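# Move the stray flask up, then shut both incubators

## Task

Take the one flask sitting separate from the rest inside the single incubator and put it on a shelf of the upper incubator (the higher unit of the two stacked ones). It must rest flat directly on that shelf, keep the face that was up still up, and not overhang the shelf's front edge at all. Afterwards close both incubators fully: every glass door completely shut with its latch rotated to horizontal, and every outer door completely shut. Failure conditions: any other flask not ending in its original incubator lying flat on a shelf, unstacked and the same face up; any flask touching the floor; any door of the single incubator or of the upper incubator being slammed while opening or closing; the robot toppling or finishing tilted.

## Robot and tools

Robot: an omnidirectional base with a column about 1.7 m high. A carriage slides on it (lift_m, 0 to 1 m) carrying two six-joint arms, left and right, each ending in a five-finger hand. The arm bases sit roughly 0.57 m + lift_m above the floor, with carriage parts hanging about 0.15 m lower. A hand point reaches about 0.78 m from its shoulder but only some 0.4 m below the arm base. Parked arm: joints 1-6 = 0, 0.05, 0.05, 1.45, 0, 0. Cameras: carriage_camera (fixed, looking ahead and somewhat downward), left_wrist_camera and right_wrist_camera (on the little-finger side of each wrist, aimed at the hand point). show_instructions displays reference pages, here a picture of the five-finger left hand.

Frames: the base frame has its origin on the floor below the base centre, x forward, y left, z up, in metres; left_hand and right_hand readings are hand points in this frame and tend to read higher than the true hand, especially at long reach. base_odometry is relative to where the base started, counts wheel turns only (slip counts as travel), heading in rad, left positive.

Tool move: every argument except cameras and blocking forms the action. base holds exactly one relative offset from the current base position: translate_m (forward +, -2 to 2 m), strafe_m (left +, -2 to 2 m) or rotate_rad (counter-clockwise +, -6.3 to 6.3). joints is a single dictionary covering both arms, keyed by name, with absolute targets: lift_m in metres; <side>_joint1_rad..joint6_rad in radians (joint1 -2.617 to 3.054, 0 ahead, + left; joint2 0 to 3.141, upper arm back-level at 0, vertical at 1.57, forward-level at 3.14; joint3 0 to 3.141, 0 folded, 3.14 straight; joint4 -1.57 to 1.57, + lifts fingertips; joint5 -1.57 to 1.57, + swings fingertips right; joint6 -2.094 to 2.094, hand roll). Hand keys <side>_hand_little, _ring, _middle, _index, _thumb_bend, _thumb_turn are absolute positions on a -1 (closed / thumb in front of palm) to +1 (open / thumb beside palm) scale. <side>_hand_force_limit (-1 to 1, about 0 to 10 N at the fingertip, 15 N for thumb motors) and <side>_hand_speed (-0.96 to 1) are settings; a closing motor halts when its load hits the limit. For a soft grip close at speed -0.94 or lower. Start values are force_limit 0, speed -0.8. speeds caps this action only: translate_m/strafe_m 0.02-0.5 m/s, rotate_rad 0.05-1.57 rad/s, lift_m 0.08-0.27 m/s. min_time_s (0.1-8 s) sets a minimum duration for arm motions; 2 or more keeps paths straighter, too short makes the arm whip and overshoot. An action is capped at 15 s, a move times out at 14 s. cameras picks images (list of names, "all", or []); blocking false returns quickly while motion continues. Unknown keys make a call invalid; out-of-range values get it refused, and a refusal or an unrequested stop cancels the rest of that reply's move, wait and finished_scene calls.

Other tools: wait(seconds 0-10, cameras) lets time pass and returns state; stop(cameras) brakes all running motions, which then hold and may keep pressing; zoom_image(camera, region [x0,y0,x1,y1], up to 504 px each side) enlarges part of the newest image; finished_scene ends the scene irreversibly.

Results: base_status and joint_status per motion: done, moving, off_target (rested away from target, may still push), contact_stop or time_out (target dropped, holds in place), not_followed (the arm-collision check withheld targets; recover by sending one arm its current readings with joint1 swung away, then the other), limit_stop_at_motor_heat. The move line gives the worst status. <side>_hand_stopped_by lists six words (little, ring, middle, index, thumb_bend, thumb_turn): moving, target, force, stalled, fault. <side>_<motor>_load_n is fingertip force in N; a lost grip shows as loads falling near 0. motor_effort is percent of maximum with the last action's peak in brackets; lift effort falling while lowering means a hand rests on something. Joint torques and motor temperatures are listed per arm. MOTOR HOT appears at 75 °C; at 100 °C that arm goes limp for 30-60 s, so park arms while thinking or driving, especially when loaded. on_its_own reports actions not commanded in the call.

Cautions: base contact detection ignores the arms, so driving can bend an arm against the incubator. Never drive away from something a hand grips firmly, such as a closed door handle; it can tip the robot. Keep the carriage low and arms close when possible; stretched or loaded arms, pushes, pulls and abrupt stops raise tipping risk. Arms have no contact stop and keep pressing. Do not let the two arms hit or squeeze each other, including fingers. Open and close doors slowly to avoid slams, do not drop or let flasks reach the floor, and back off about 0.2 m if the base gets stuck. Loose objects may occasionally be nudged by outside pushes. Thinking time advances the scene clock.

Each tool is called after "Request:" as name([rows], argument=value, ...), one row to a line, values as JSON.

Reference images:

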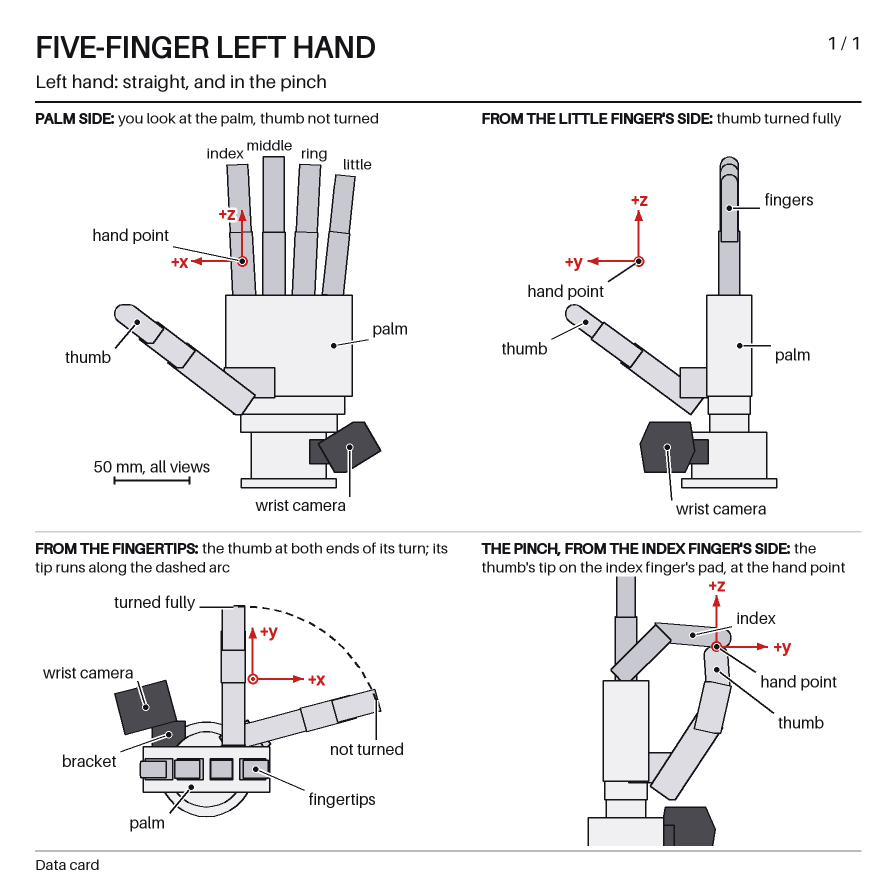

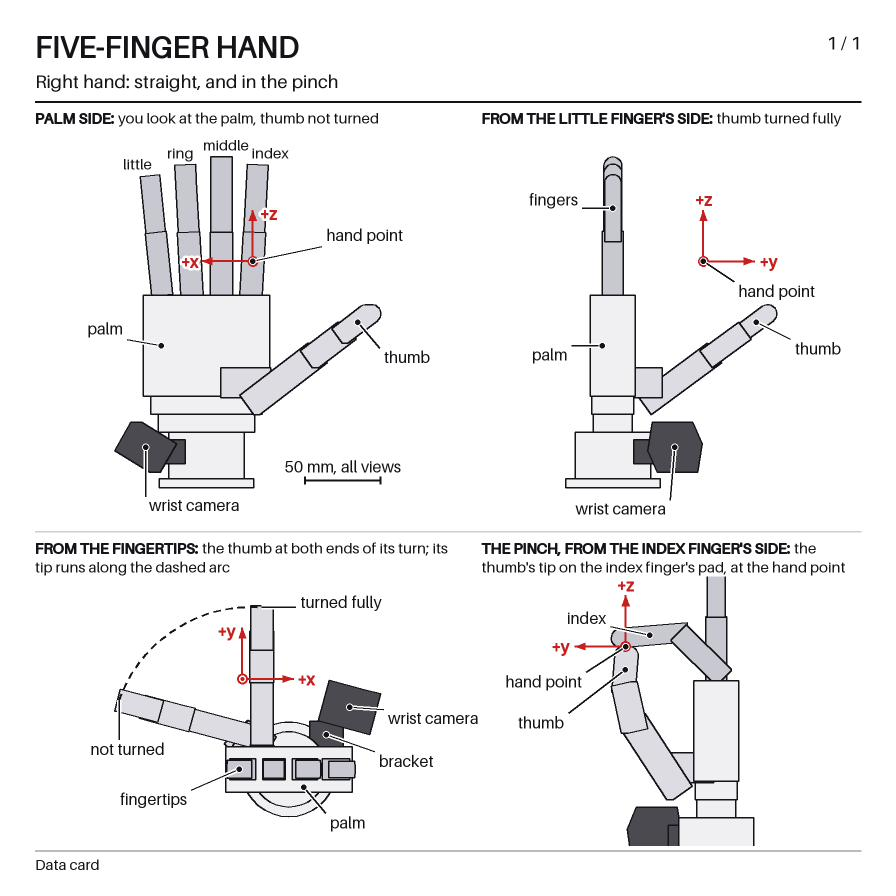

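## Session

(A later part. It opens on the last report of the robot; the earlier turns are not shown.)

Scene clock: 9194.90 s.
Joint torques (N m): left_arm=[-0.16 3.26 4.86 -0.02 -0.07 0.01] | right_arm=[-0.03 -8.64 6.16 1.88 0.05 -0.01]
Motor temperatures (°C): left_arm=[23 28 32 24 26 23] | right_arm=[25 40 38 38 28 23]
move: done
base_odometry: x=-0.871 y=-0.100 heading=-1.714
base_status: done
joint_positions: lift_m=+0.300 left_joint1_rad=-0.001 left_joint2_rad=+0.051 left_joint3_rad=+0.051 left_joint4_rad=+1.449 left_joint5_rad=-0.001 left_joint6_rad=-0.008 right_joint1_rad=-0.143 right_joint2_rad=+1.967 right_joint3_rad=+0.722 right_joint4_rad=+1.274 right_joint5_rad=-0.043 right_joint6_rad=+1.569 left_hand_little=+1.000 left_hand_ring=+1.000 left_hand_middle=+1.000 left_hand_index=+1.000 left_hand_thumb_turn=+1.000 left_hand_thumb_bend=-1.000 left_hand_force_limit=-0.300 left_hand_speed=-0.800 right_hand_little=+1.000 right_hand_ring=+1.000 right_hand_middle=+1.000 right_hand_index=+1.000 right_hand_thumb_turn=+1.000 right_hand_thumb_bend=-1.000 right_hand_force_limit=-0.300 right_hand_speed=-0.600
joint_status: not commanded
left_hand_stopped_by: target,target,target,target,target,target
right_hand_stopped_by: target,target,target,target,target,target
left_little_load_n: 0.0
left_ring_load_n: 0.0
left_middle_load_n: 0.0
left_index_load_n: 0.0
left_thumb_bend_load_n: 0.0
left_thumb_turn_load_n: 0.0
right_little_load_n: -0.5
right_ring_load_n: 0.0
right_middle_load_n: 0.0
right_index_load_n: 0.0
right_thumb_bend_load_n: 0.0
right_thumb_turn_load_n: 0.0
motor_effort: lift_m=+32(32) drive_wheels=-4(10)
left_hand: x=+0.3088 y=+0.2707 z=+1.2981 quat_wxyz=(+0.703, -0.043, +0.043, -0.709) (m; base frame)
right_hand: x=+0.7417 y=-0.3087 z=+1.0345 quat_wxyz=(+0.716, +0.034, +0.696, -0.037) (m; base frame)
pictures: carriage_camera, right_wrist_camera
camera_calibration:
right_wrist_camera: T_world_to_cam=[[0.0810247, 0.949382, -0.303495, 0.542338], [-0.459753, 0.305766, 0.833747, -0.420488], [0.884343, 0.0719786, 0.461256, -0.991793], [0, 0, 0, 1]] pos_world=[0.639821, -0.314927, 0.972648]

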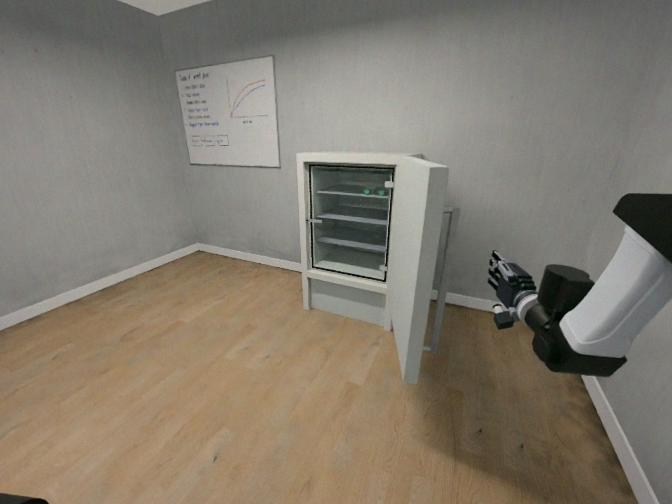

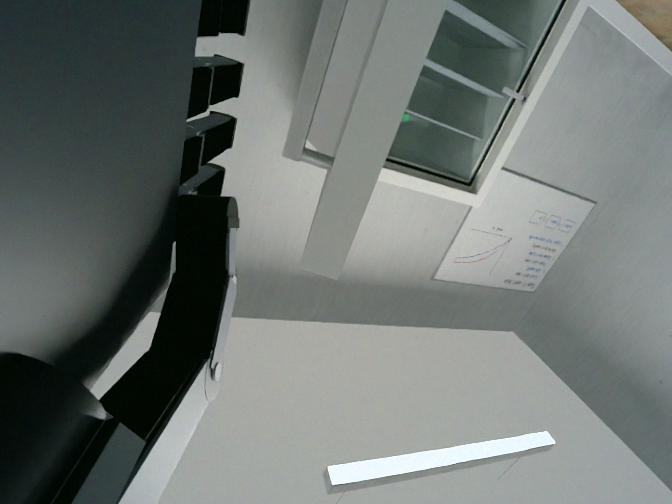

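Request:
move(base={"strafe_m": -0.02}, speeds={"strafe_m": 0.1})

Request:
move(base={"translate_m": 0.34}, speeds={"translate_m": 0.12}, cameras=["carriage_camera","right_wrist_camera"])

Scene clock: 9210.50 s.
Joint torques (N m): left_arm=[-0.18 3.28 4.88 -0.01 -0.07 0.01] | right_arm=[0.16 -8.65 6.16 1.91 0.05 -0.01]
move: done
base_odometry: x=-0.891 y=-0.097 heading=-1.714
base_status: done
joint_positions: lift_m=+0.300 left_joint1_rad=+0.000 left_joint2_rad=+0.051 left_joint3_rad=+0.051 left_joint4_rad=+1.449 left_joint5_rad=+0.000 left_joint6_rad=-0.008 right_joint1_rad=-0.146 right_joint2_rad=+1.967 right_joint3_rad=+0.722 right_joint4_rad=+1.273 right_joint5_rad=-0.042 right_joint6_rad=+1.569 left_hand_little=+1.000 left_hand_ring=+1.000 left_hand_middle=+1.000 left_hand_index=+1.000 left_hand_thumb_turn=+1.000 left_hand_thumb_bend=-1.000 left_hand_force_limit=-0.300 left_hand_speed=-0.800 right_hand_little=+1.000 right_hand_ring=+1.000 right_hand_middle=+1.000 right_hand_index=+1.000 right_hand_thumb_turn=+1.000 right_hand_thumb_bend=-1.000 right_hand_force_limit=-0.300 right_hand_speed=-0.600
joint_status: not commanded
left_hand_stopped_by: target,target,target,target,target,target
right_hand_stopped_by: target,target,target,target,target,target
left_little_load_n: 0.0
left_ring_load_n: 0.0
left_middle_load_n: 0.0
left_index_load_n: 0.0
left_thumb_bend_load_n: 0.0
left_thumb_turn_load_n: 0.0
right_little_load_n: 0.0
right_ring_load_n: 0.0
right_middle_load_n: 0.0
right_index_load_n: 0.0
right_thumb_bend_load_n: 0.0
right_thumb_turn_load_n: 0.0
motor_effort: lift_m=+32(32) drive_wheels=-3(11)
left_hand: x=+0.3089 y=+0.2706 z=+1.2981 quat_wxyz=(+0.703, -0.043, +0.043, -0.709) (m; base frame)
right_hand: x=+0.7417 y=-0.3101 z=+1.0342 quat_wxyz=(+0.716, +0.035, +0.696, -0.038) (m; base frame)
pictures: none

Scene clock: 9214.10 s.
Joint torques (N m): left_arm=[-0.18 3.26 4.89 0.03 -0.08 0.01] | right_arm=[0.21 -8.68 6.17 1.88 -0.07 -0.01]
move: done
base_odometry: x=-0.940 y=-0.434 heading=-1.715
base_status: done
joint_positions: lift_m=+0.300 left_joint1_rad=+0.000 left_joint2_rad=+0.051 left_joint3_rad=+0.051 left_joint4_rad=+1.449 left_joint5_rad=+0.000 left_joint6_rad=-0.008 right_joint1_rad=-0.146 right_joint2_rad=+1.967 right_joint3_rad=+0.722 right_joint4_rad=+1.272 right_joint5_rad=-0.031 right_joint6_rad=+1.569 left_hand_little=+1.000 left_hand_ring=+1.000 left_hand_middle=+1.000 left_hand_index=+1.000 left_hand_thumb_turn=+1.000 left_hand_thumb_bend=-1.000 left_hand_force_limit=-0.300 left_hand_speed=-0.800 right_hand_little=+1.000 right_hand_ring=+1.000 right_hand_middle=+1.000 right_hand_index=+1.000 right_hand_thumb_turn=+1.000 right_hand_thumb_bend=-1.000 right_hand_force_limit=-0.300 right_hand_speed=-0.600
joint_status: not commanded
left_hand_stopped_by: target,target,target,target,target,target
right_hand_stopped_by: target,target,target,target,target,target
left_little_load_n: 0.0
left_ring_load_n: 0.0
left_middle_load_n: 0.0
left_index_load_n: 0.0
left_thumb_bend_load_n: 0.0
left_thumb_turn_load_n: 0.0
right_little_load_n: 0.0
right_ring_load_n: 0.0
right_middle_load_n: 0.0
right_index_load_n: 0.0
right_thumb_bend_load_n: 0.0
right_thumb_turn_load_n: 0.0
motor_effort: lift_m=+32(32) drive_wheels=-6(11)
left_hand: x=+0.3088 y=+0.2706 z=+1.2981 quat_wxyz=(+0.703, -0.043, +0.043, -0.709) (m; base frame)
right_hand: x=+0.7422 y=-0.3125 z=+1.0342 quat_wxyz=(+0.715, +0.039, +0.696, -0.042) (m; base frame)
pictures: carriage_camera, right_wrist_camera
camera_calibration:
right_wrist_camera: T_world_to_cam=[[0.0947295, 0.948259, -0.303036, 0.534729], [-0.453964, 0.31206, 0.834587, -0.422], [0.88597, 0.0585077, 0.460037, -0.996036], [0, 0, 0, 1]] pos_world=[0.64023, -0.317096, 0.972451]

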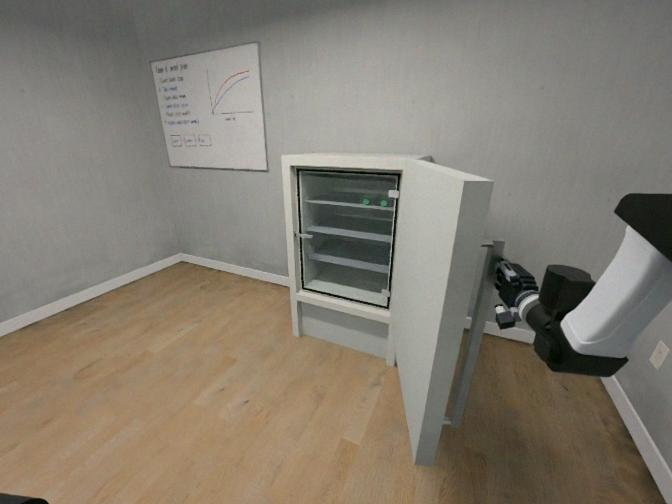

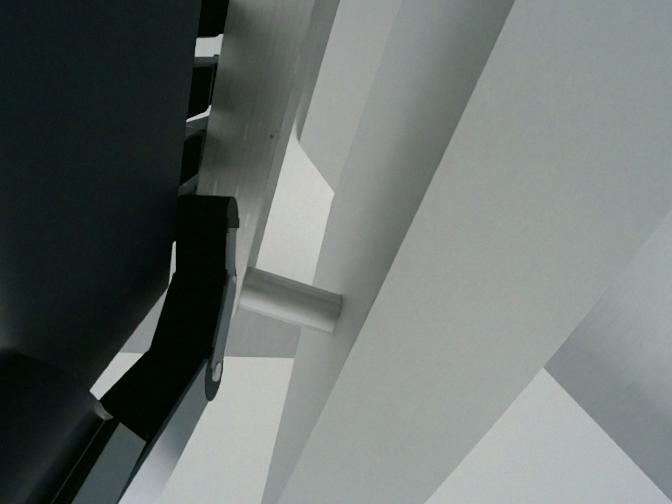

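Request:
move(base={"strafe_m": 0.08}, speeds={"strafe_m": 0.05}, cameras=["carriage_camera","right_wrist_camera"])

Scene clock: 9231.27 s.
Joint torques (N m): left_arm=[-0.17 3.28 4.86 -0.03 -0.05 0.01] | right_arm=[1.16 -8.62 6.45 1.87 -0.34 -0.01]
move: done
base_odometry: x=-0.860 y=-0.445 heading=-1.715
base_status: done
joint_positions: lift_m=+0.300 left_joint1_rad=+0.000 left_joint2_rad=+0.051 left_joint3_rad=+0.051 left_joint4_rad=+1.449 left_joint5_rad=+0.000 left_joint6_rad=-0.008 right_joint1_rad=-0.155 right_joint2_rad=+1.967 right_joint3_rad=+0.719 right_joint4_rad=+1.275 right_joint5_rad=-0.002 right_joint6_rad=+1.569 left_hand_little=+1.000 left_hand_ring=+1.000 left_hand_middle=+1.000 left_hand_index=+1.000 left_hand_thumb_turn=+1.000 left_hand_thumb_bend=-1.000 left_hand_force_limit=-0.300 left_hand_speed=-0.800 right_hand_little=+1.000 right_hand_ring=+1.000 right_hand_middle=+1.000 right_hand_index=+1.000 right_hand_thumb_turn=+1.000 right_hand_thumb_bend=-1.000 right_hand_force_limit=-0.300 right_hand_speed=-0.600
joint_status: not commanded
left_hand_stopped_by: target,target,target,target,target,target
right_hand_stopped_by: target,target,target,target,target,target
left_little_load_n: 0.0
left_ring_load_n: 0.0
left_middle_load_n: 0.0
left_index_load_n: 0.0
left_thumb_bend_load_n: 0.0
left_thumb_turn_load_n: 0.0
right_little_load_n: 0.0
right_ring_load_n: 0.0
right_middle_load_n: 0.0
right_index_load_n: 0.0
right_thumb_bend_load_n: 0.0
right_thumb_turn_load_n: 0.0
motor_effort: lift_m=+32(32) drive_wheels=-4(10)
left_hand: x=+0.3088 y=+0.2706 z=+1.2981 quat_wxyz=(+0.703, -0.043, +0.043, -0.709) (m; base frame)
right_hand: x=+0.7424 y=-0.3231 z=+1.0338 quat_wxyz=(+0.715, +0.053, +0.695, -0.056) (m; base frame)
pictures: carriage_camera, right_wrist_camera
camera_calibration:
right_wrist_camera: T_world_to_cam=[[0.130866, 0.94418, -0.302321, 0.515829], [-0.441796, 0.32853, 0.834796, -0.422216], [0.887519, 0.0243179, 0.460128, -1.00764], [0, 0, 0, 1]] pos_world=[0.640258, -0.323821, 0.972052]

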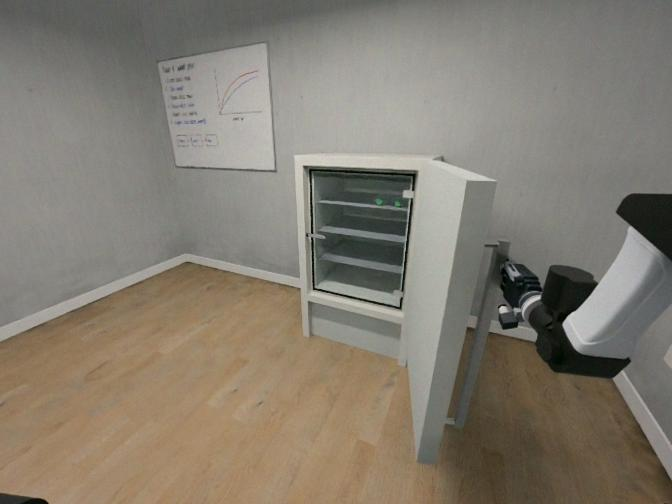

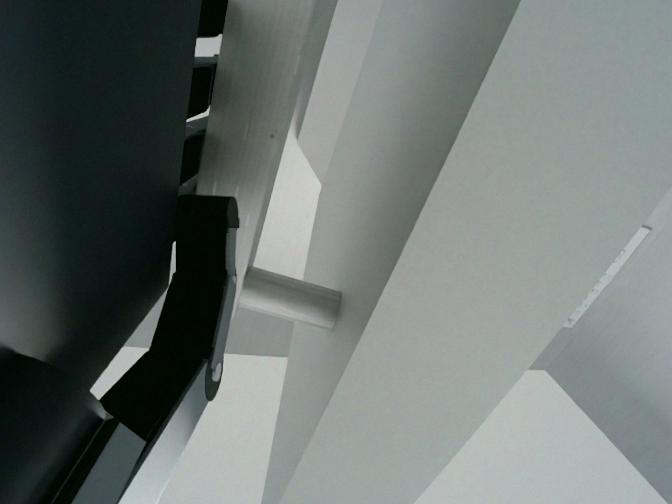

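Request:
move(base={"strafe_m": 0.15}, speeds={"strafe_m": 0.05}, cameras=["carriage_camera","right_wrist_camera"])

Scene clock: 9247.47 s.
Joint torques (N m): left_arm=[-0.18 3.29 4.86 -0.02 -0.12 0.01] | right_arm=[0.43 -8.61 6.43 1.86 -0.01 -0.01]
move: done
base_odometry: x=-0.712 y=-0.467 heading=-1.716
base_status: done
joint_positions: lift_m=+0.300 left_joint1_rad=+0.000 left_joint2_rad=+0.051 left_joint3_rad=+0.051 left_joint4_rad=+1.449 left_joint5_rad=+0.000 left_joint6_rad=-0.008 right_joint1_rad=-0.149 right_joint2_rad=+1.967 right_joint3_rad=+0.719 right_joint4_rad=+1.276 right_joint5_rad=-0.034 right_joint6_rad=+1.569 left_hand_little=+1.000 left_hand_ring=+1.000 left_hand_middle=+1.000 left_hand_index=+1.000 left_hand_thumb_turn=+1.000 left_hand_thumb_bend=-1.000 left_hand_force_limit=-0.300 left_hand_speed=-0.800 right_hand_little=+1.000 right_hand_ring=+1.000 right_hand_middle=+1.000 right_hand_index=+1.000 right_hand_thumb_turn=+1.000 right_hand_thumb_bend=-1.000 right_hand_force_limit=-0.300 right_hand_speed=-0.600
joint_status: not commanded
left_hand_stopped_by: target,target,target,target,target,target
right_hand_stopped_by: target,target,target,target,target,target
left_little_load_n: 0.0
left_ring_load_n: 0.0
left_middle_load_n: 0.0
left_index_load_n: 0.0
left_thumb_bend_load_n: 0.0
left_thumb_turn_load_n: 0.0
right_little_load_n: 0.0
right_ring_load_n: 0.0
right_middle_load_n: 0.5
right_index_load_n: 0.0
right_thumb_bend_load_n: 0.0
right_thumb_turn_load_n: 0.0
motor_effort: lift_m=+32(32) drive_wheels=-4(11)
left_hand: x=+0.3088 y=+0.2707 z=+1.2981 quat_wxyz=(+0.703, -0.043, +0.043, -0.709) (m; base frame)
right_hand: x=+0.7414 y=-0.3134 z=+1.0339 quat_wxyz=(+0.716, +0.039, +0.696, -0.042) (m; base frame)
pictures: carriage_camera, right_wrist_camera
camera_calibration:
right_wrist_camera: T_world_to_cam=[[0.0949047, 0.948217, -0.303114, 0.535517], [-0.45454, 0.312171, 0.834232, -0.421082], [0.885656, 0.058605, 0.460629, -0.99548], [0, 0, 0, 1]] pos_world=[0.639431, -0.317997, 0.97215]

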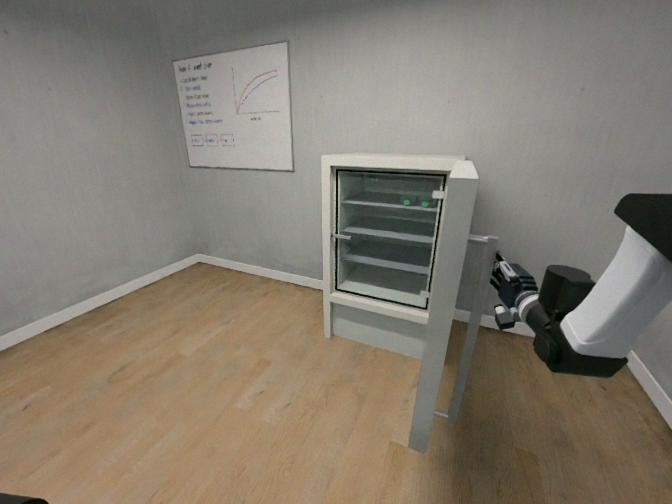

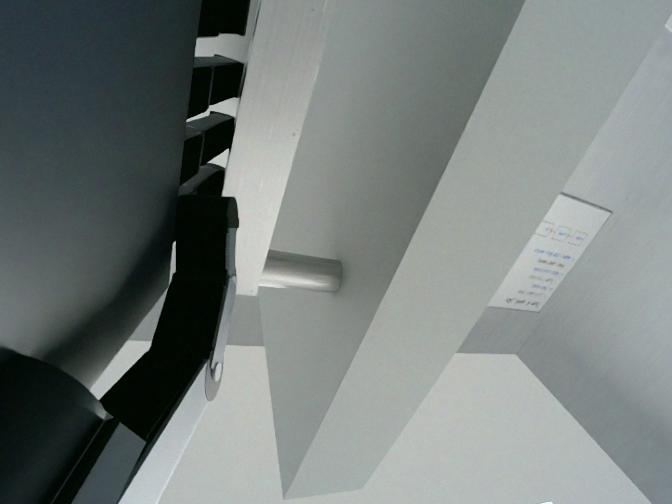

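Request:
move(base={"strafe_m": -0.03}, speeds={"strafe_m": 0.06})

Request:
move(base={"translate_m": 0.06}, speeds={"translate_m": 0.06})

Request:
move(base={"strafe_m": 0.15}, speeds={"strafe_m": 0.05}, cameras=["carriage_camera","right_wrist_camera"])

Scene clock: 9260.63 s.
Joint torques (N m): left_arm=[-0.17 3.29 4.89 -0.03 -0.07 0.01] | right_arm=[0.4 -8.62 6.42 1.86 -0.01 -0.01]
move: done
base_odometry: x=-0.742 y=-0.463 heading=-1.716
base_status: done
joint_positions: lift_m=+0.300 left_joint1_rad=+0.000 left_joint2_rad=+0.051 left_joint3_rad=+0.051 left_joint4_rad=+1.449 left_joint5_rad=+0.000 left_joint6_rad=-0.008 right_joint1_rad=-0.147 right_joint2_rad=+1.967 right_joint3_rad=+0.719 right_joint4_rad=+1.275 right_joint5_rad=-0.037 right_joint6_rad=+1.569 left_hand_little=+1.000 left_hand_ring=+1.000 left_hand_middle=+1.000 left_hand_index=+1.000 left_hand_thumb_turn=+1.000 left_hand_thumb_bend=-1.000 left_hand_force_limit=-0.300 left_hand_speed=-0.800 right_hand_little=+1.000 right_hand_ring=+1.000 right_hand_middle=+1.000 right_hand_index=+1.000 right_hand_thumb_turn=+1.000 right_hand_thumb_bend=-1.000 right_hand_force_limit=-0.300 right_hand_speed=-0.600
joint_status: not commanded
left_hand_stopped_by: target,target,target,target,target,target
right_hand_stopped_by: target,target,target,target,target,target
left_little_load_n: 0.0
left_ring_load_n: 0.5
left_middle_load_n: 0.0
left_index_load_n: 0.0
left_thumb_bend_load_n: 0.0
left_thumb_turn_load_n: 0.0
right_little_load_n: 0.0
right_ring_load_n: 0.0
right_middle_load_n: 0.0
right_index_load_n: 0.0
right_thumb_bend_load_n: 0.0
right_thumb_turn_load_n: 0.0
motor_effort: lift_m=+32(32) drive_wheels=+0(13)
left_hand: x=+0.3088 y=+0.2707 z=+1.2981 quat_wxyz=(+0.703, -0.043, +0.043, -0.709) (m; base frame)
right_hand: x=+0.7413 y=-0.3119 z=+1.0337 quat_wxyz=(+0.716, +0.037, +0.696, -0.041) (m; base frame)
pictures: none

Scene clock: 9262.17 s.
Joint torques (N m): left_arm=[-0.2 3.26 4.88 0.02 -0.08 0.01] | right_arm=[0.4 -8.65 6.43 1.88 -0.02 -0.01]
move: done
base_odometry: x=-0.750 y=-0.522 heading=-1.715
base_status: done
joint_positions: lift_m=+0.300 left_joint1_rad=+0.000 left_joint2_rad=+0.051 left_joint3_rad=+0.051 left_joint4_rad=+1.449 left_joint5_rad=+0.000 left_joint6_rad=-0.008 right_joint1_rad=-0.148 right_joint2_rad=+1.967 right_joint3_rad=+0.719 right_joint4_rad=+1.274 right_joint5_rad=-0.034 right_joint6_rad=+1.569 left_hand_little=+1.000 left_hand_ring=+1.000 left_hand_middle=+1.000 left_hand_index=+1.000 left_hand_thumb_turn=+1.000 left_hand_thumb_bend=-1.000 left_hand_force_limit=-0.300 left_hand_speed=-0.800 right_hand_little=+1.000 right_hand_ring=+1.000 right_hand_middle=+1.000 right_hand_index=+1.000 right_hand_thumb_turn=+1.000 right_hand_thumb_bend=-1.000 right_hand_force_limit=-0.300 right_hand_speed=-0.600
joint_status: not commanded
left_hand_stopped_by: target,target,target,target,target,target
right_hand_stopped_by: target,target,target,target,target,target
left_little_load_n: 0.0
left_ring_load_n: 0.0
left_middle_load_n: 0.0
left_index_load_n: 0.0
left_thumb_bend_load_n: 0.0
left_thumb_turn_load_n: 0.0
right_little_load_n: 0.0
right_ring_load_n: 0.0
right_middle_load_n: 0.0
right_index_load_n: 0.0
right_thumb_bend_load_n: 0.0
right_thumb_turn_load_n: 0.0
motor_effort: lift_m=+32(32) drive_wheels=-5(9)
left_hand: x=+0.3090 y=+0.2707 z=+1.2980 quat_wxyz=(+0.703, -0.043, +0.043, -0.709) (m; base frame)
right_hand: x=+0.7414 y=-0.3126 z=+1.0334 quat_wxyz=(+0.715, +0.038, +0.697, -0.042) (m; base frame)
pictures: none

Scene clock: 9265.70 s.
Joint torques (N m): left_arm=[-0.17 3.29 4.86 -0.02 -0.08 0.01] | right_arm=[0.51 -8.62 6.43 1.88 -0.04 -0.01]
move: done
base_odometry: x=-0.602 y=-0.544 heading=-1.715
base_status: done
joint_positions: lift_m=+0.300 left_joint1_rad=+0.000 left_joint2_rad=+0.051 left_joint3_rad=+0.051 left_joint4_rad=+1.449 left_joint5_rad=+0.000 left_joint6_rad=-0.008 right_joint1_rad=-0.149 right_joint2_rad=+1.967 right_joint3_rad=+0.719 right_joint4_rad=+1.274 right_joint5_rad=-0.034 right_joint6_rad=+1.569 left_hand_little=+1.000 left_hand_ring=+1.000 left_hand_middle=+1.000 left_hand_index=+1.000 left_hand_thumb_turn=+1.000 left_hand_thumb_bend=-1.000 left_hand_force_limit=-0.300 left_hand_speed=-0.800 right_hand_little=+1.000 right_hand_ring=+1.000 right_hand_middle=+1.000 right_hand_index=+1.000 right_hand_thumb_turn=+1.000 right_hand_thumb_bend=-1.000 right_hand_force_limit=-0.300 right_hand_speed=-0.600
joint_status: not commanded
left_hand_stopped_by: target,target,target,target,target,target
right_hand_stopped_by: target,target,target,target,target,target
left_little_load_n: 0.0
left_ring_load_n: 0.0
left_middle_load_n: 0.0
left_index_load_n: 0.0
left_thumb_bend_load_n: 0.0
left_thumb_turn_load_n: 0.0
right_little_load_n: 0.0
right_ring_load_n: 0.0
right_middle_load_n: 0.0
right_index_load_n: 0.0
right_thumb_bend_load_n: -0.5
right_thumb_turn_load_n: 0.0
motor_effort: lift_m=+32(32) drive_wheels=-3(11)
left_hand: x=+0.3090 y=+0.2707 z=+1.2980 quat_wxyz=(+0.703, -0.043, +0.043, -0.709) (m; base frame)
right_hand: x=+0.7415 y=-0.3134 z=+1.0333 quat_wxyz=(+0.715, +0.039, +0.697, -0.042) (m; base frame)
pictures: carriage_camera, right_wrist_camera
camera_calibration:
right_wrist_camera: T_world_to_cam=[[0.0941983, 0.948289, -0.303108, 0.535866], [-0.452626, 0.311969, 0.835347, -0.423126], [0.886711, 0.0585062, 0.458607, -0.994037], [0, 0, 0, 1]] pos_world=[0.639428, -0.317996, 0.971755]

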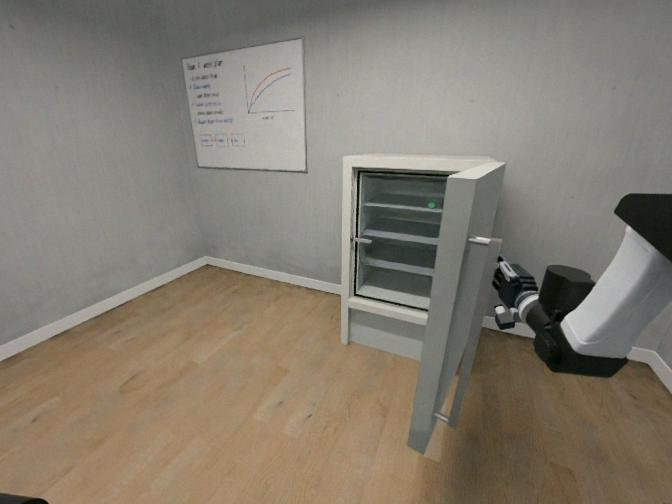

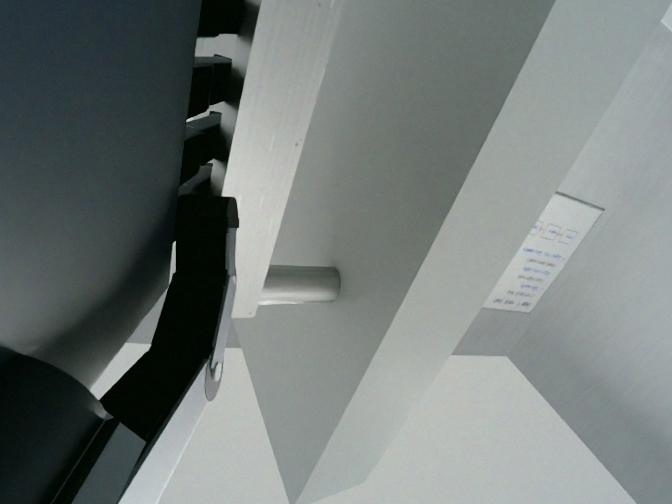

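Request:
move(base={"translate_m": 0.04}, speeds={"translate_m": 0.06})

Request:
move(base={"strafe_m": 0.1}, speeds={"strafe_m": 0.05}, cameras=["carriage_camera","right_wrist_camera"])

Scene clock: 9276.87 s.
Joint torques (N m): left_arm=[-0.2 3.28 4.86 0.01 -0.08 0.01] | right_arm=[-0.35 -8.61 7.08 1.83 0.15 -0.01]
move: done
base_odometry: x=-0.607 y=-0.584 heading=-1.715
base_status: done
joint_positions: lift_m=+0.300 left_joint1_rad=+0.000 left_joint2_rad=+0.051 left_joint3_rad=+0.051 left_joint4_rad=+1.449 left_joint5_rad=+0.000 left_joint6_rad=-0.008 right_joint1_rad=-0.140 right_joint2_rad=+1.967 right_joint3_rad=+0.712 right_joint4_rad=+1.279 right_joint5_rad=-0.053 right_joint6_rad=+1.569 left_hand_little=+1.000 left_hand_ring=+1.000 left_hand_middle=+1.000 left_hand_index=+1.000 left_hand_thumb_turn=+1.000 left_hand_thumb_bend=-1.000 left_hand_force_limit=-0.300 left_hand_speed=-0.800 right_hand_little=+1.000 right_hand_ring=+1.000 right_hand_middle=+1.000 right_hand_index=+1.000 right_hand_thumb_turn=+1.000 right_hand_thumb_bend=-1.000 right_hand_force_limit=-0.300 right_hand_speed=-0.600
joint_status: not commanded
left_hand_stopped_by: target,target,target,target,target,target
right_hand_stopped_by: target,target,target,target,target,target
left_little_load_n: 0.0
left_ring_load_n: 0.0
left_middle_load_n: 0.0
left_index_load_n: 0.0
left_thumb_bend_load_n: 0.0
left_thumb_turn_load_n: 0.0
right_little_load_n: 0.0
right_ring_load_n: 0.0
right_middle_load_n: 0.0
right_index_load_n: 0.0
right_thumb_bend_load_n: 0.0
right_thumb_turn_load_n: 0.0
motor_effort: lift_m=+32(32) drive_wheels=-5(12)
left_hand: x=+0.3089 y=+0.2707 z=+1.2981 quat_wxyz=(+0.703, -0.043, +0.043, -0.709) (m; base frame)
right_hand: x=+0.7393 y=-0.3047 z=+1.0316 quat_wxyz=(+0.714, +0.029, +0.698, -0.032) (m; base frame)
pictures: none

Scene clock: 9279.37 s.
Joint torques (N m): left_arm=[-0.17 3.28 4.88 -0.02 -0.08 0.01] | right_arm=[-0.24 -8.58 7.06 1.87 0.13 -0.01]
move: done
base_odometry: x=-0.508 y=-0.598 heading=-1.715
base_status: done
joint_positions: lift_m=+0.300 left_joint1_rad=+0.000 left_joint2_rad=+0.051 left_joint3_rad=+0.051 left_joint4_rad=+1.449 left_joint5_rad=+0.000 left_joint6_rad=-0.008 right_joint1_rad=-0.141 right_joint2_rad=+1.967 right_joint3_rad=+0.712 right_joint4_rad=+1.275 right_joint5_rad=-0.051 right_joint6_rad=+1.569 left_hand_little=+1.000 left_hand_ring=+1.000 left_hand_middle=+1.000 left_hand_index=+1.000 left_hand_thumb_turn=+1.000 left_hand_thumb_bend=-1.000 left_hand_force_limit=-0.300 left_hand_speed=-0.800 right_hand_little=+1.000 right_hand_ring=+1.000 right_hand_middle=+1.000 right_hand_index=+1.000 right_hand_thumb_turn=+1.000 right_hand_thumb_bend=-1.000 right_hand_force_limit=-0.300 right_hand_speed=-0.600
joint_status: not commanded
left_hand_stopped_by: target,target,target,target,target,target
right_hand_stopped_by: target,target,target,target,target,target
left_little_load_n: 0.0
left_ring_load_n: 0.0
left_middle_load_n: 0.0
left_index_load_n: 0.0
left_thumb_bend_load_n: 0.0
left_thumb_turn_load_n: 0.0
right_little_load_n: 0.0
right_ring_load_n: 0.0
right_middle_load_n: 0.0
right_index_load_n: 0.0
right_thumb_bend_load_n: 0.0
right_thumb_turn_load_n: 0.0
motor_effort: lift_m=+32(32) drive_wheels=-4(9)
left_hand: x=+0.3089 y=+0.2707 z=+1.2981 quat_wxyz=(+0.703, -0.043, +0.043, -0.709) (m; base frame)
right_hand: x=+0.7395 y=-0.3057 z=+1.0307 quat_wxyz=(+0.713, +0.031, +0.699, -0.033) (m; base frame)
pictures: carriage_camera, right_wrist_camera
camera_calibration:
right_wrist_camera: T_world_to_cam=[[0.0688262, 0.95049, -0.303038, 0.547383], [-0.455159, 0.300219, 0.838272, -0.429022], [0.887746, 0.0802354, 0.453287, -0.980069], [0, 0, 0, 1]] pos_world=[0.637105, -0.312845, 0.969767]

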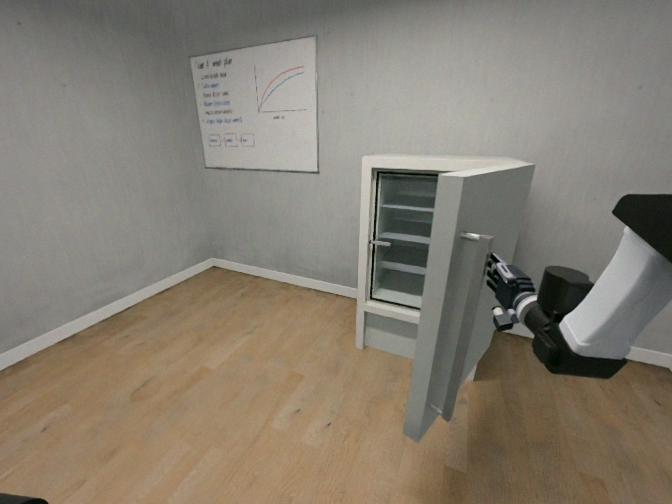

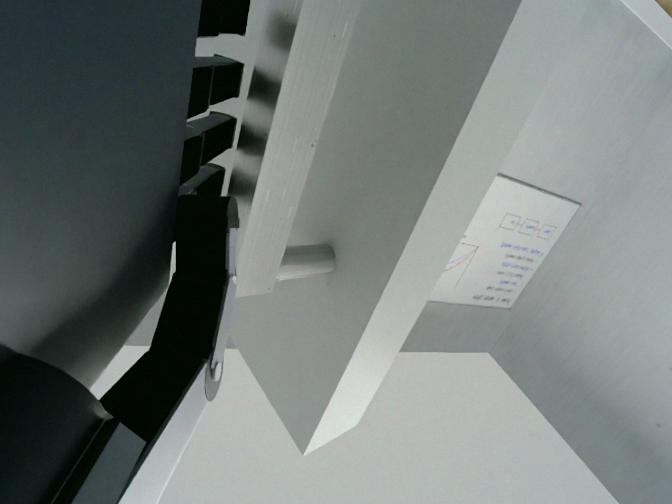

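Request:
move(base={"strafe_m": -0.04}, speeds={"strafe_m": 0.06})

Request:
move(base={"rotate_rad": -0.43}, speeds={"rotate_rad": 0.25}, cameras=["carriage_camera"])

Scene clock: 9295.93 s.
Joint torques (N m): left_arm=[-0.17 3.28 4.86 -0.02 -0.1 0.01] | right_arm=[-0.13 -8.58 7.09 1.88 0.11 -0.01]
move: done
base_odometry: x=-0.548 y=-0.592 heading=-1.715
base_status: done
joint_positions: lift_m=+0.300 left_joint1_rad=+0.000 left_joint2_rad=+0.051 left_joint3_rad=+0.051 left_joint4_rad=+1.449 left_joint5_rad=+0.000 left_joint6_rad=-0.008 right_joint1_rad=-0.143 right_joint2_rad=+1.967 right_joint3_rad=+0.712 right_joint4_rad=+1.275 right_joint5_rad=-0.049 right_joint6_rad=+1.569 left_hand_little=+1.000 left_hand_ring=+1.000 left_hand_middle=+1.000 left_hand_index=+1.000 left_hand_thumb_turn=+1.000 left_hand_thumb_bend=-1.000 left_hand_force_limit=-0.300 left_hand_speed=-0.800 right_hand_little=+1.000 right_hand_ring=+1.000 right_hand_middle=+1.000 right_hand_index=+1.000 right_hand_thumb_turn=+1.000 right_hand_thumb_bend=-1.000 right_hand_force_limit=-0.300 right_hand_speed=-0.600
joint_status: not commanded
left_hand_stopped_by: target,target,target,target,target,target
right_hand_stopped_by: target,target,target,target,target,target
left_little_load_n: 0.0
left_ring_load_n: 0.0
left_middle_load_n: 0.0
left_index_load_n: 0.0
left_thumb_bend_load_n: 0.0
left_thumb_turn_load_n: 0.0
right_little_load_n: 0.0
right_ring_load_n: 0.0
right_middle_load_n: 0.0
right_index_load_n: 0.0
right_thumb_bend_load_n: 0.0
right_thumb_turn_load_n: 0.0
motor_effort: lift_m=+32(32) drive_wheels=+1(13)
left_hand: x=+0.3089 y=+0.2707 z=+1.2981 quat_wxyz=(+0.703, -0.043, +0.043, -0.709) (m; base frame)
right_hand: x=+0.7396 y=-0.3074 z=+1.0305 quat_wxyz=(+0.713, +0.032, +0.700, -0.035) (m; base frame)
pictures: none

Scene clock: 9298.27 s.
Joint torques (N m): left_arm=[-0.2 3.29 4.89 -0.02 -0.07 0.01] | right_arm=[0.14 -8.59 7.05 1.88 0.08 -0.01]
move: done
base_odometry: x=-0.548 y=-0.592 heading=-2.145
base_status: done
joint_positions: lift_m=+0.300 left_joint1_rad=+0.000 left_joint2_rad=+0.051 left_joint3_rad=+0.051 left_joint4_rad=+1.449 left_joint5_rad=-0.001 left_joint6_rad=-0.008 right_joint1_rad=-0.145 right_joint2_rad=+1.967 right_joint3_rad=+0.712 right_joint4_rad=+1.274 right_joint5_rad=-0.046 right_joint6_rad=+1.569 left_hand_little=+1.000 left_hand_ring=+1.000 left_hand_middle=+1.000 left_hand_index=+1.000 left_hand_thumb_turn=+1.000 left_hand_thumb_bend=-1.000 left_hand_force_limit=-0.300 left_hand_speed=-0.800 right_hand_little=+1.000 right_hand_ring=+1.000 right_hand_middle=+1.000 right_hand_index=+1.000 right_hand_thumb_turn=+1.000 right_hand_thumb_bend=-1.000 right_hand_force_limit=-0.300 right_hand_speed=-0.600
joint_status: not commanded
left_hand_stopped_by: target,target,target,target,target,target
right_hand_stopped_by: target,target,target,target,target,target
left_little_load_n: 0.0
left_ring_load_n: 0.0
left_middle_load_n: 0.0
left_index_load_n: 0.0
left_thumb_bend_load_n: 0.0
left_thumb_turn_load_n: 0.0
right_little_load_n: 0.0
right_ring_load_n: 0.0
right_middle_load_n: 0.0
right_index_load_n: 0.0
right_thumb_bend_load_n: 0.0
right_thumb_turn_load_n: 0.0
motor_effort: lift_m=+32(32) drive_wheels=+4(12)
left_hand: x=+0.3089 y=+0.2708 z=+1.2981 quat_wxyz=(+0.703, -0.043, +0.043, -0.709) (m; base frame)
right_hand: x=+0.7397 y=-0.3090 z=+1.0303 quat_wxyz=(+0.713, +0.034, +0.700, -0.037) (m; base frame)
pictures: carriage_camera

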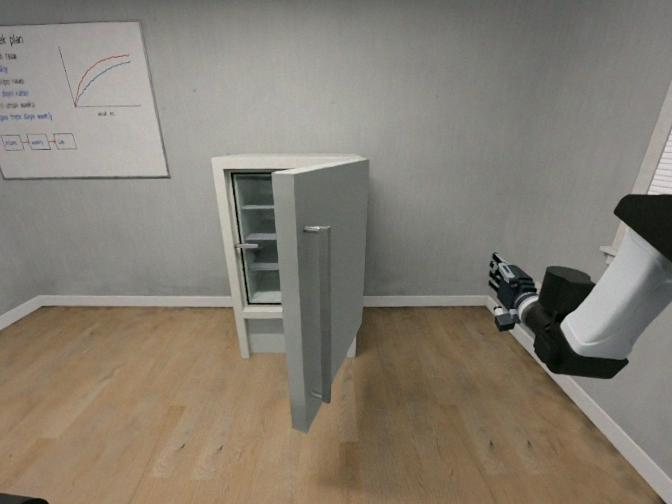

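Request:
move(base={"translate_m": 0.05}, speeds={"translate_m": 0.1})

Request:
move(base={"strafe_m": 0.36}, speeds={"strafe_m": 0.12}, cameras=["carriage_camera","right_wrist_camera"])

Scene clock: 9315.10 s.
Joint torques (N m): left_arm=[-0.18 3.28 4.86 -0.11 -0.07 0.01] | right_arm=[0.18 -8.58 7.05 1.89 0.08 -0.01]
move: done
base_odometry: x=-0.575 y=-0.634 heading=-2.146
base_status: done
joint_positions: lift_m=+0.300 left_joint1_rad=+0.000 left_joint2_rad=+0.051 left_joint3_rad=+0.051 left_joint4_rad=+1.450 left_joint5_rad=-0.001 left_joint6_rad=-0.008 right_joint1_rad=-0.145 right_joint2_rad=+1.967 right_joint3_rad=+0.712 right_joint4_rad=+1.273 right_joint5_rad=-0.046 right_joint6_rad=+1.569 left_hand_little=+1.000 left_hand_ring=+1.000 left_hand_middle=+1.000 left_hand_index=+1.000 left_hand_thumb_turn=+1.000 left_hand_thumb_bend=-1.000 left_hand_force_limit=-0.300 left_hand_speed=-0.800 right_hand_little=+1.000 right_hand_ring=+1.000 right_hand_middle=+1.000 right_hand_index=+1.000 right_hand_thumb_turn=+1.000 right_hand_thumb_bend=-1.000 right_hand_force_limit=-0.300 right_hand_speed=-0.600
joint_status: not commanded
left_hand_stopped_by: target,target,target,target,target,target
right_hand_stopped_by: target,target,target,target,target,target
left_little_load_n: 0.0
left_ring_load_n: 0.0
left_middle_load_n: 0.0
left_index_load_n: 0.0
left_thumb_bend_load_n: 0.0
left_thumb_turn_load_n: 0.0
right_little_load_n: 0.0
right_ring_load_n: 0.0
right_middle_load_n: 0.0
right_index_load_n: 0.0
right_thumb_bend_load_n: 0.0
right_thumb_turn_load_n: -0.5
motor_effort: lift_m=+32(32) drive_wheels=-7(11)
left_hand: x=+0.3085 y=+0.2708 z=+1.2982 quat_wxyz=(+0.703, -0.043, +0.042, -0.709) (m; base frame)
right_hand: x=+0.7397 y=-0.3090 z=+1.0301 quat_wxyz=(+0.712, +0.034, +0.700, -0.037) (m; base frame)
pictures: none

Scene clock: 9318.87 s.
Joint torques (N m): left_arm=[-0.2 3.28 4.89 -0.05 -0.05 0] | right_arm=[0.13 -8.61 7.05 1.89 0.06 -0.01]
move: done
base_odometry: x=-0.273 y=-0.830 heading=-2.146
base_status: done
joint_positions: lift_m=+0.300 left_joint1_rad=+0.000 left_joint2_rad=+0.051 left_joint3_rad=+0.051 left_joint4_rad=+1.450 left_joint5_rad=+0.000 left_joint6_rad=-0.008 right_joint1_rad=-0.145 right_joint2_rad=+1.967 right_joint3_rad=+0.712 right_joint4_rad=+1.273 right_joint5_rad=-0.044 right_joint6_rad=+1.569 left_hand_little=+1.000 left_hand_ring=+1.000 left_hand_middle=+1.000 left_hand_index=+1.000 left_hand_thumb_turn=+1.000 left_hand_thumb_bend=-1.000 left_hand_force_limit=-0.300 left_hand_speed=-0.800 right_hand_little=+1.000 right_hand_ring=+1.000 right_hand_middle=+1.000 right_hand_index=+1.000 right_hand_thumb_turn=+1.000 right_hand_thumb_bend=-1.000 right_hand_force_limit=-0.300 right_hand_speed=-0.600
joint_status: not commanded
left_hand_stopped_by: target,target,target,target,target,target
right_hand_stopped_by: target,target,target,target,target,target
left_little_load_n: 0.5
left_ring_load_n: 0.0
left_middle_load_n: 0.0
left_index_load_n: 0.0
left_thumb_bend_load_n: 0.0
left_thumb_turn_load_n: 0.0
right_little_load_n: 0.0
right_ring_load_n: 0.0
right_middle_load_n: 0.0
right_index_load_n: 0.0
right_thumb_bend_load_n: 0.0
right_thumb_turn_load_n: 0.0
motor_effort: lift_m=+32(32) drive_wheels=-2(9)
left_hand: x=+0.3085 y=+0.2707 z=+1.2982 quat_wxyz=(+0.703, -0.043, +0.042, -0.709) (m; base frame)
right_hand: x=+0.7399 y=-0.3089 z=+1.0302 quat_wxyz=(+0.712, +0.034, +0.700, -0.037) (m; base frame)
pictures: carriage_camera, right_wrist_camera
camera_calibration:
right_wrist_camera: T_world_to_cam=[[0.0780635, 0.949856, -0.302787, 0.542917], [-0.450488, 0.304546, 0.839233, -0.430557], [0.889363, 0.0708884, 0.451673, -0.982448], [0, 0, 0, 1]] pos_world=[0.63741, -0.314924, 0.969471]

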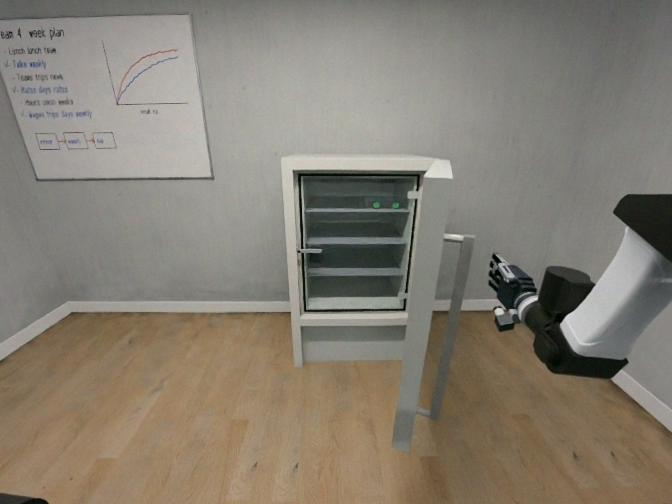

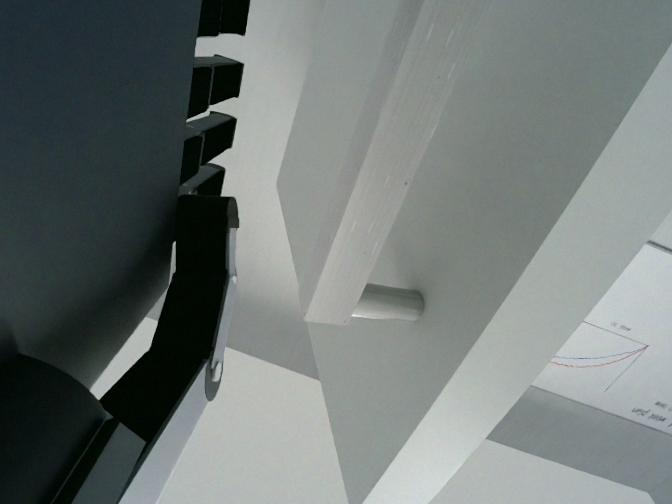

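Request:
move(base={"translate_m": 0.04}, speeds={"translate_m": 0.08})

Request:
move(base={"strafe_m": 0.14}, speeds={"strafe_m": 0.05}, cameras=["carriage_camera","right_wrist_camera"])

Scene clock: 9330.37 s.
Joint torques (N m): left_arm=[-0.17 3.26 4.88 0 -0.07 0.01] | right_arm=[0.02 -8.55 7.04 1.89 0.06 -0.02]
move: done
base_odometry: x=-0.295 y=-0.864 heading=-2.145
base_status: done
joint_positions: lift_m=+0.300 left_joint1_rad=+0.000 left_joint2_rad=+0.051 left_joint3_rad=+0.051 left_joint4_rad=+1.449 left_joint5_rad=+0.000 left_joint6_rad=-0.008 right_joint1_rad=-0.145 right_joint2_rad=+1.967 right_joint3_rad=+0.712 right_joint4_rad=+1.272 right_joint5_rad=-0.044 right_joint6_rad=+1.569 left_hand_little=+1.000 left_hand_ring=+1.000 left_hand_middle=+1.000 left_hand_index=+1.000 left_hand_thumb_turn=+1.000 left_hand_thumb_bend=-1.000 left_hand_force_limit=-0.300 left_hand_speed=-0.800 right_hand_little=+1.000 right_hand_ring=+1.000 right_hand_middle=+1.000 right_hand_index=+1.000 right_hand_thumb_turn=+1.000 right_hand_thumb_bend=-1.000 right_hand_force_limit=-0.300 right_hand_speed=-0.600
joint_status: not commanded
left_hand_stopped_by: target,target,target,target,target,target
right_hand_stopped_by: target,target,target,target,target,target
left_little_load_n: 0.0
left_ring_load_n: 0.0
left_middle_load_n: 0.0
left_index_load_n: 0.0
left_thumb_bend_load_n: 0.0
left_thumb_turn_load_n: 0.0
right_little_load_n: 0.0
right_ring_load_n: 0.0
right_middle_load_n: 0.0
right_index_load_n: 0.0
right_thumb_bend_load_n: -0.5
right_thumb_turn_load_n: 0.0
motor_effort: lift_m=+32(32) drive_wheels=-5(13)
left_hand: x=+0.3088 y=+0.2707 z=+1.2981 quat_wxyz=(+0.703, -0.043, +0.043, -0.709) (m; base frame)
right_hand: x=+0.7399 y=-0.3089 z=+1.0300 quat_wxyz=(+0.712, +0.034, +0.700, -0.037) (m; base frame)
pictures: none

Scene clock: 9333.67 s.
Joint torques (N m): left_arm=[-0.17 3.28 4.88 -0.03 -0.12 0.01] | right_arm=[0.47 -8.59 7.05 1.91 -0.04 -0.01]
move: done
base_odometry: x=-0.177 y=-0.940 heading=-2.146
base_status: done
joint_positions: lift_m=+0.300 left_joint1_rad=+0.000 left_joint2_rad=+0.051 left_joint3_rad=+0.051 left_joint4_rad=+1.449 left_joint5_rad=+0.000 left_joint6_rad=-0.008 right_joint1_rad=-0.148 right_joint2_rad=+1.967 right_joint3_rad=+0.712 right_joint4_rad=+1.272 right_joint5_rad=-0.034 right_joint6_rad=+1.569 left_hand_little=+1.000 left_hand_ring=+1.000 left_hand_middle=+1.000 left_hand_index=+1.000 left_hand_thumb_turn=+1.000 left_hand_thumb_bend=-1.000 left_hand_force_limit=-0.300 left_hand_speed=-0.800 right_hand_little=+1.000 right_hand_ring=+1.000 right_hand_middle=+1.000 right_hand_index=+1.000 right_hand_thumb_turn=+1.000 right_hand_thumb_bend=-1.000 right_hand_force_limit=-0.300 right_hand_speed=-0.600
joint_status: not commanded
left_hand_stopped_by: target,target,target,target,target,target
right_hand_stopped_by: target,target,target,target,target,target
left_little_load_n: 0.5
left_ring_load_n: 0.0
left_middle_load_n: 0.0
left_index_load_n: 0.0
left_thumb_bend_load_n: 0.0
left_thumb_turn_load_n: 0.0
right_little_load_n: 0.0
right_ring_load_n: 0.0
right_middle_load_n: 0.0
right_index_load_n: 0.0
right_thumb_bend_load_n: -0.5
right_thumb_turn_load_n: 0.0
motor_effort: lift_m=+32(32) drive_wheels=-3(10)
left_hand: x=+0.3088 y=+0.2707 z=+1.2981 quat_wxyz=(+0.703, -0.043, +0.043, -0.709) (m; base frame)
right_hand: x=+0.7403 y=-0.3129 z=+1.0298 quat_wxyz=(+0.712, +0.039, +0.700, -0.042) (m; base frame)
pictures: carriage_camera, right_wrist_camera
camera_calibration:
right_wrist_camera: T_world_to_cam=[[0.0906559, 0.948788, -0.302628, 0.536762], [-0.445018, 0.310446, 0.839989, -0.431862], [0.890921, 0.0585249, 0.450372, -0.986019], [0, 0, 0, 1]] pos_world=[0.637618, -0.317496, 0.969274]

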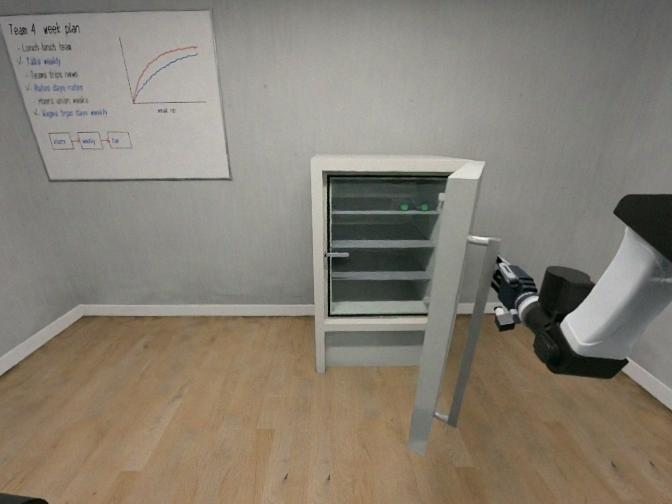

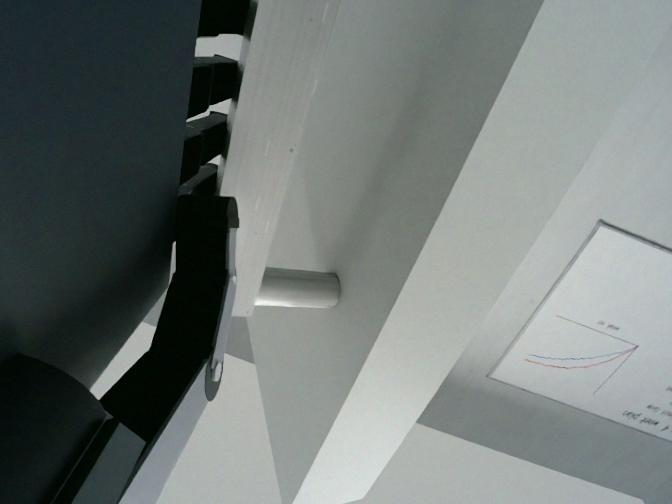

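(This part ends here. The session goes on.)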